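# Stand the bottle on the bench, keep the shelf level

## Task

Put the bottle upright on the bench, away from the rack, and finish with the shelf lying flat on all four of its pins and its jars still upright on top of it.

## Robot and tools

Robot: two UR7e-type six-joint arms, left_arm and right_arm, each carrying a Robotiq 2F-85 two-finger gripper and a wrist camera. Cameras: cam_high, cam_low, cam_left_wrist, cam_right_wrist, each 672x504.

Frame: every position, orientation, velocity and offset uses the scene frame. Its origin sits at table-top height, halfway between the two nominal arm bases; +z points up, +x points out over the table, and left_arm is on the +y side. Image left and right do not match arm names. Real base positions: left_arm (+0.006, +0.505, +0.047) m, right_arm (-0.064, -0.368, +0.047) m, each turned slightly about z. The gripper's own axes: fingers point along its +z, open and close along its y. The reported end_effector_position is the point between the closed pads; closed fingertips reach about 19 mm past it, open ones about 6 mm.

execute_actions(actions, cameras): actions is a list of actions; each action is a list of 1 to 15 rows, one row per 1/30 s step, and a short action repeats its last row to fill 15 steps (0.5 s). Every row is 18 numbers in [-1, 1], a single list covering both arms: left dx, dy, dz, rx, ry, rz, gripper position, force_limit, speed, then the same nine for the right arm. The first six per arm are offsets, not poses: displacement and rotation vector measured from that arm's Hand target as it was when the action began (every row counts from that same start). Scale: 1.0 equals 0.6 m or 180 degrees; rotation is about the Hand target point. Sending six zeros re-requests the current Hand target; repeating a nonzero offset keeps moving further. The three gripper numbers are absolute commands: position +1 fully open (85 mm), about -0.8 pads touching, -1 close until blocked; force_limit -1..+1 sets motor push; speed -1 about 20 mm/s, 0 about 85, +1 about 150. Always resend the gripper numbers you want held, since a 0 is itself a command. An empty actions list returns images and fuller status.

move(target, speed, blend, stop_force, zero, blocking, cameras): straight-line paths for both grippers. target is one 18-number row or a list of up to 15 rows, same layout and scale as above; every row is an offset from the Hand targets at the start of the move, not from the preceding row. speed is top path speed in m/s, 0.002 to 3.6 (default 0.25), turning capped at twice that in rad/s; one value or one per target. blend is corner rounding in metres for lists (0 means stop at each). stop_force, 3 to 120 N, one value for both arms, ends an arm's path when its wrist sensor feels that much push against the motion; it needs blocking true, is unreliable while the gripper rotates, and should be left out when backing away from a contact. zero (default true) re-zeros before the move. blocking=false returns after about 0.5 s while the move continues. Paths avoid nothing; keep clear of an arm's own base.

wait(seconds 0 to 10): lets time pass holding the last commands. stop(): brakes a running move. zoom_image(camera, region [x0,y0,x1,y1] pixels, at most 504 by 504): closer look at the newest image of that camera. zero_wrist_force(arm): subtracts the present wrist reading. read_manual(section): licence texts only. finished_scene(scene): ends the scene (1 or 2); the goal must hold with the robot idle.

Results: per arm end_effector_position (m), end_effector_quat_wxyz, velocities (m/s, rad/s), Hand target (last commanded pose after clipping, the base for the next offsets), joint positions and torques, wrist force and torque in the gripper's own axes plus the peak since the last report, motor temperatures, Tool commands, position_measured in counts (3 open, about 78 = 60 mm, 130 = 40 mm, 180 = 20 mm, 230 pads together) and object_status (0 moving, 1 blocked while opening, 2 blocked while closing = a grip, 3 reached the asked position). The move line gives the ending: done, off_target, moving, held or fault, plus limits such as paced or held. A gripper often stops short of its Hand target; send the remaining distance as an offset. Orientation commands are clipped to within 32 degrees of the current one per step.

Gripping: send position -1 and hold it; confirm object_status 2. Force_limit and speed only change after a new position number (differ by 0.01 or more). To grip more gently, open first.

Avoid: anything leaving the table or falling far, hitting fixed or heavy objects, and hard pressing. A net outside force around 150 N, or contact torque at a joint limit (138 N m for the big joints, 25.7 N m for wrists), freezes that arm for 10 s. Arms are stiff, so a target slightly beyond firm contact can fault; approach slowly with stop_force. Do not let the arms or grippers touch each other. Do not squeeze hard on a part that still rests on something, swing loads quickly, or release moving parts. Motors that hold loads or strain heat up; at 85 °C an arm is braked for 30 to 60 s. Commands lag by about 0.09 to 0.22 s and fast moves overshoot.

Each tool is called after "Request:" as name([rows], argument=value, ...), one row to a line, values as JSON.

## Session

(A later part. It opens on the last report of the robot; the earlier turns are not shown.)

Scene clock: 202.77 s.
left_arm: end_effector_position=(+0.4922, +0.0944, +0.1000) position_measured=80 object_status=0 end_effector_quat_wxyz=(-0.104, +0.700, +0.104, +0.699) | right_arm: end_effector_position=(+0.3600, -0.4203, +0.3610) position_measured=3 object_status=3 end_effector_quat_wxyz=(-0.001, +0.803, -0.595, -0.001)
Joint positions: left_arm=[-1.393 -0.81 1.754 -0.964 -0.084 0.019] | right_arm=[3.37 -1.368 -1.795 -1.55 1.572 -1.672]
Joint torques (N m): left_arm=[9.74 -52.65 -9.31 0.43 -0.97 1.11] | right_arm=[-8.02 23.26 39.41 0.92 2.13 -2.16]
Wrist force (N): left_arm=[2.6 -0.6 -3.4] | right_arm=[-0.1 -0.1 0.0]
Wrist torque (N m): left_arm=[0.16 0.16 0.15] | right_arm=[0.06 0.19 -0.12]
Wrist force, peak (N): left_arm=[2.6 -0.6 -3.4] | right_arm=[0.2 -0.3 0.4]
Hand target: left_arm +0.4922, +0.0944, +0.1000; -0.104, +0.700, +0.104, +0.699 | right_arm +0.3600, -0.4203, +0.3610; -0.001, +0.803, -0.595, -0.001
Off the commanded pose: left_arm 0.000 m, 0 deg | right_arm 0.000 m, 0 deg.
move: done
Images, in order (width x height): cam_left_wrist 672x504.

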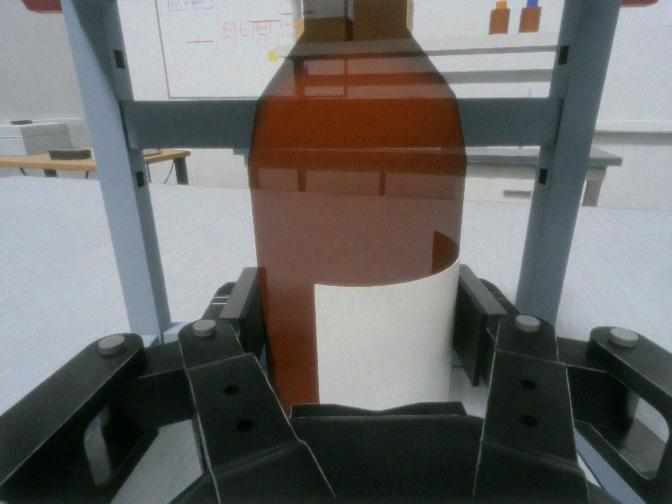

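Request:
move([
  [0,0,0.0022,0,0,0,-1,0.2,-1,0,0,0,0,0,0,1,0,-0.5],
  [-0.1515,-0.046,0.0022,0,0,0,-1,0.2,-1,0,0,0,0,0,0,1,0,-0.5],
  [-0.1515,-0.046,0.022,0,0,0,-1,0.2,-1,0,0,0,0,0,0,1,0,-0.5],
  [-0.27,-0.082,0.022,0,0,0,-1,0.2,-1,0,0,0,0,0,0,1,0,-0.5],
], speed=[0.01,0.05,0.04,0.1], cameras=["cam_left_wrist","cam_high"])

Request:
zoom_image(camera="cam_high", region=[300, 120, 470, 290])

Scene clock: 210.93 s.
left_arm: end_effector_position=(+0.3303, +0.0452, +0.1132) position_measured=80 object_status=2 end_effector_quat_wxyz=(-0.104, +0.700, +0.104, +0.699) end_effector_velocity=(-0.001, +0.000, +0.000) end_effector_angular_velocity=(+0.001, +0.000, +0.003) | right_arm: end_effector_position=(+0.3600, -0.4203, +0.3610) position_measured=3 object_status=3 end_effector_quat_wxyz=(-0.001, +0.803, -0.595, -0.001)
Joint positions: left_arm=[-1.708 -0.836 1.755 -0.923 -0.399 0.004] | right_arm=[3.37 -1.368 -1.795 -1.55 1.572 -1.672]
Joint velocities: left_arm=[-0.002 0 -0.001 0.001 -0.005 0.001] | right_arm=[within noise]
Joint torques (N m): left_arm=[-10.4 -36.87 -22.41 2.67 -1.54 -1.45] | right_arm=[-7.74 22.76 39.61 0.92 1.96 -2.18]
Wrist force (N): left_arm=[-5.3 -0.2 -1.0] | right_arm=[0.0 -0.3 0.1]
Wrist torque (N m): left_arm=[0.07 0.21 0.00] | right_arm=[0.04 0.19 -0.12]
Wrist force, peak (N): left_arm=[-5.9 0.1 -0.8] | right_arm=[0.2 -0.5 0.1]
Hand target: left_arm +0.3302, +0.0452, +0.1132; -0.104, +0.700, +0.104, +0.699 | right_arm +0.3600, -0.4203, +0.3610; -0.001, +0.803, -0.595, -0.001
Off the commanded pose: left_arm 0.000 m, 0 deg | right_arm 0.000 m, 0 deg.
move: done
Images, in order (width x height): cam_high 672x504, cam_left_wrist 672x504.

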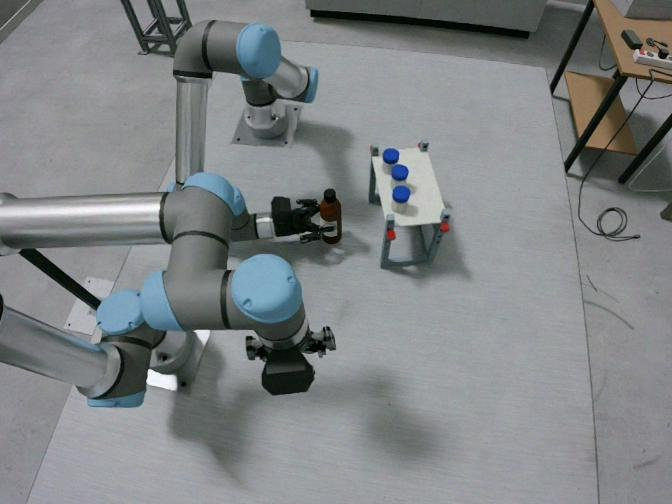

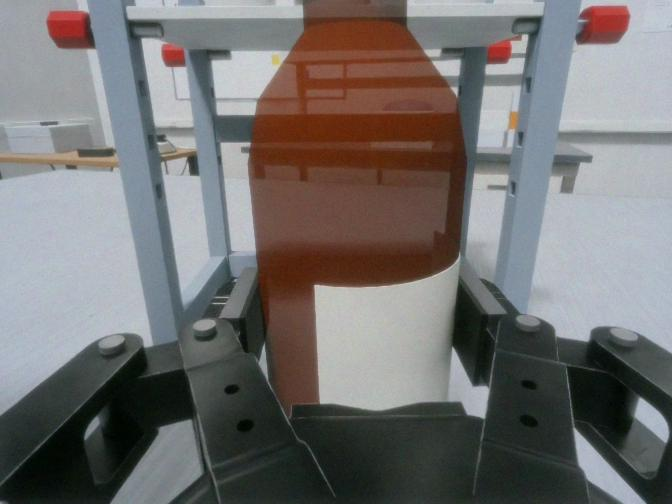

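Scaled by 2.965 from the camera's 672x504 image, which has a finer 960x720 frame.

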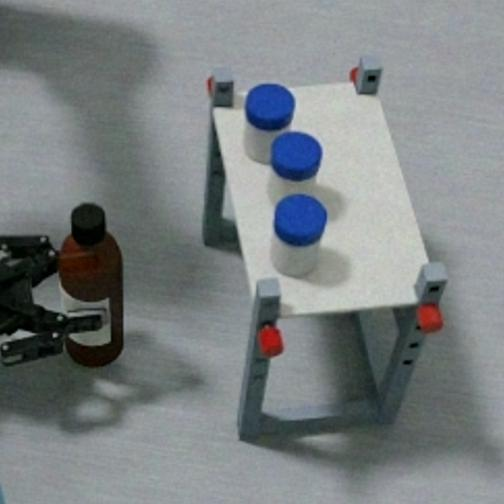

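Request:
move(target=[0,0,-0.05,0,0,0,-1,0.2,-1,0,0,0,0,0,0,1,0,-0.5], speed=0.01, stop_force=4)

Request:
move([
  [0,0,0,0,0,0,1,0.2,-1,0,0,0,0,0,0,1,0,-0.5],
  [-0.19,-0.058,0.03,0,0,0,1,0.2,-1,0,0,0,0,0,0,1,0,-0.5],
], speed=0.1, cameras=["cam_high","cam_low","cam_left_wrist"])

Request:
zoom_image(camera="cam_high", region=[300, 120, 470, 290])

Request:
zoom_image(camera="cam_low", region=[320, 210, 440, 300])

Scene clock: 216.87 s.
left_arm: end_effector_position=(+0.3302, +0.0452, +0.1002) position_measured=80 object_status=2 end_effector_quat_wxyz=(-0.104, +0.700, +0.104, +0.699) | right_arm: end_effector_position=(+0.3600, -0.4203, +0.3610) position_measured=3 object_status=3 end_effector_quat_wxyz=(-0.001, +0.803, -0.595, -0.001)
Joint positions: left_arm=[-1.708 -0.81 1.754 -0.948 -0.399 0.004] | right_arm=[3.37 -1.368 -1.795 -1.55 1.572 -1.672]
Joint torques (N m): left_arm=[-4.27 -56.39 -6.29 2 -0.84 -1.28] | right_arm=[-6.51 21.19 39.77 1.02 2.03 -1.95]
Wrist force (N): left_arm=[-5.6 -0.8 -0.8] | right_arm=[0.1 -0.1 0.2]
Wrist torque (N m): left_arm=[-0.03 0.25 0.00] | right_arm=[0.06 0.16 -0.12]
Wrist force, peak (N): left_arm=[14.2 1.9 -2.5] | right_arm=[0.3 -0.3 0.4]
Hand target: left_arm +0.3302, +0.0452, +0.1002; -0.104, +0.700, +0.104, +0.699 (not the last commanded pose) | right_arm +0.3600, -0.4203, +0.3610; -0.001, +0.803, -0.595, -0.001
Off the commanded pose: left_arm 0.017 m, 0 deg | right_arm 0.000 m, 0 deg.
move: contact (left_arm)

Scene clock: 220.27 s.
left_arm: end_effector_position=(+0.2163, +0.0104, +0.1182) position_measured=3 object_status=3 end_effector_quat_wxyz=(-0.104, +0.700, +0.104, +0.699) | right_arm: end_effector_position=(+0.3600, -0.4203, +0.3610) position_measured=3 object_status=3 end_effector_quat_wxyz=(-0.001, +0.803, -0.595, -0.001)
Joint positions: left_arm=[-1.902 -0.798 1.653 -0.858 -0.593 0.002] | right_arm=[3.37 -1.368 -1.795 -1.55 1.572 -1.672]
Joint torques (N m): left_arm=[-12.2 -37.15 -22.09 2.48 -1.84 -1.49] | right_arm=[-6.74 19.64 39.65 0.95 1.99 -2.01]
Wrist force (N): left_arm=[-1.3 -0.9 -1.3] | right_arm=[0.1 0.0 0.1]
Wrist torque (N m): left_arm=[-0.03 0.30 -0.01] | right_arm=[0.08 0.17 -0.12]
Wrist force, peak (N): left_arm=[-5.5 -0.8 -0.7] | right_arm=[0.1 -0.2 0.5]
Hand target: left_arm +0.2162, +0.0104, +0.1182; -0.104, +0.700, +0.104, +0.699 | right_arm +0.3600, -0.4203, +0.3610; -0.001, +0.803, -0.595, -0.001
Off the commanded pose: left_arm 0.000 m, 0 deg | right_arm 0.000 m, 0 deg.
move: done
Images, in order (width x height): cam_high 672x504, cam_low 672x504, cam_left_wrist 672x504.

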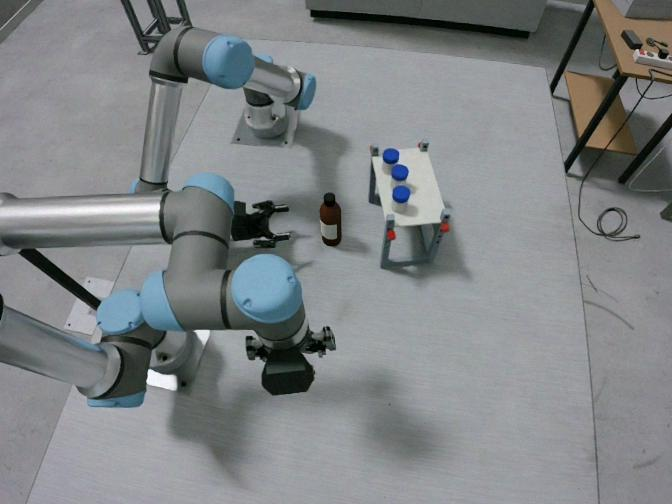

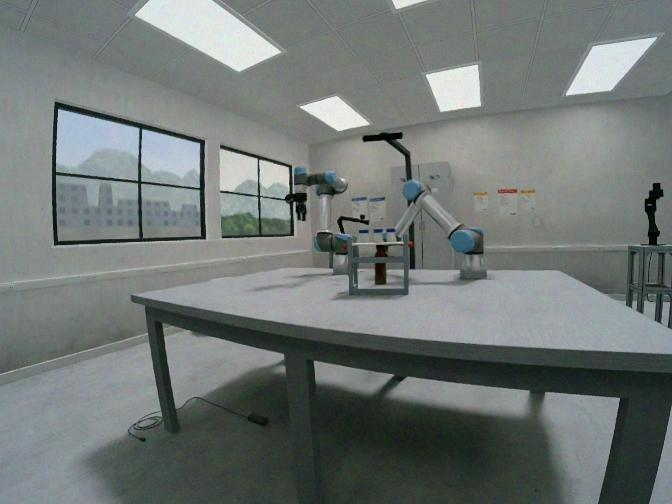

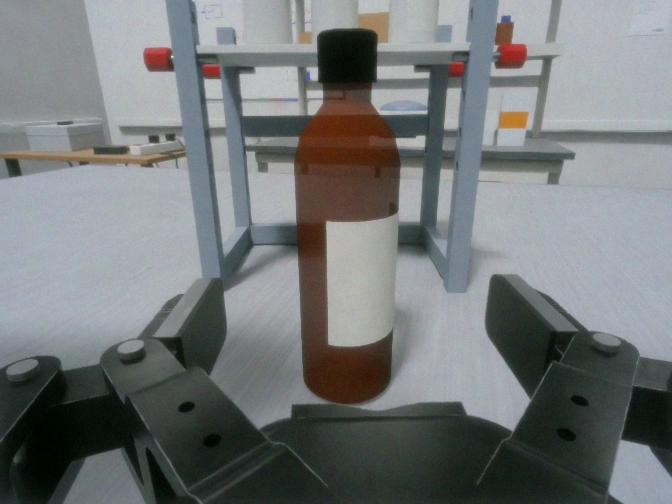

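Scaled by 2.965 from the camera's 672x504 image, which has a finer 960x720 frame.

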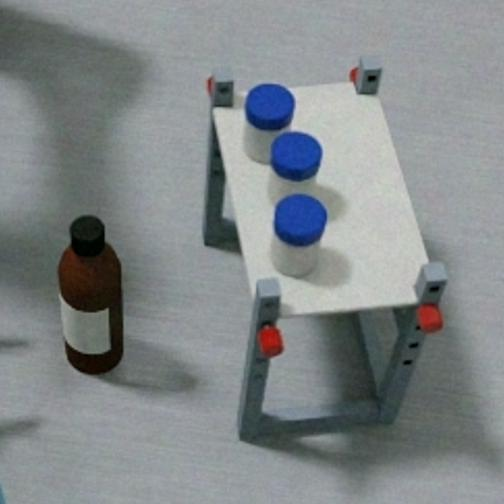

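Scaled by 4.200 from the camera's 672x504 image, which has a finer 960x720 frame.

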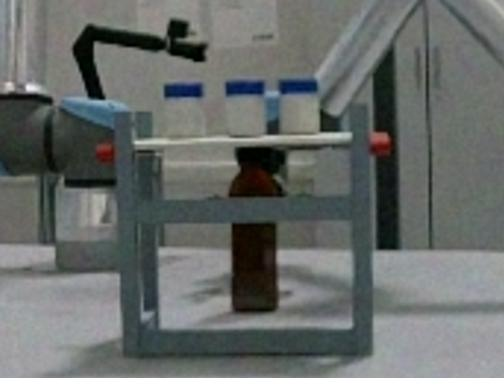

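Request:
finished_scene(scene=2)

The scene is finished: the task was done.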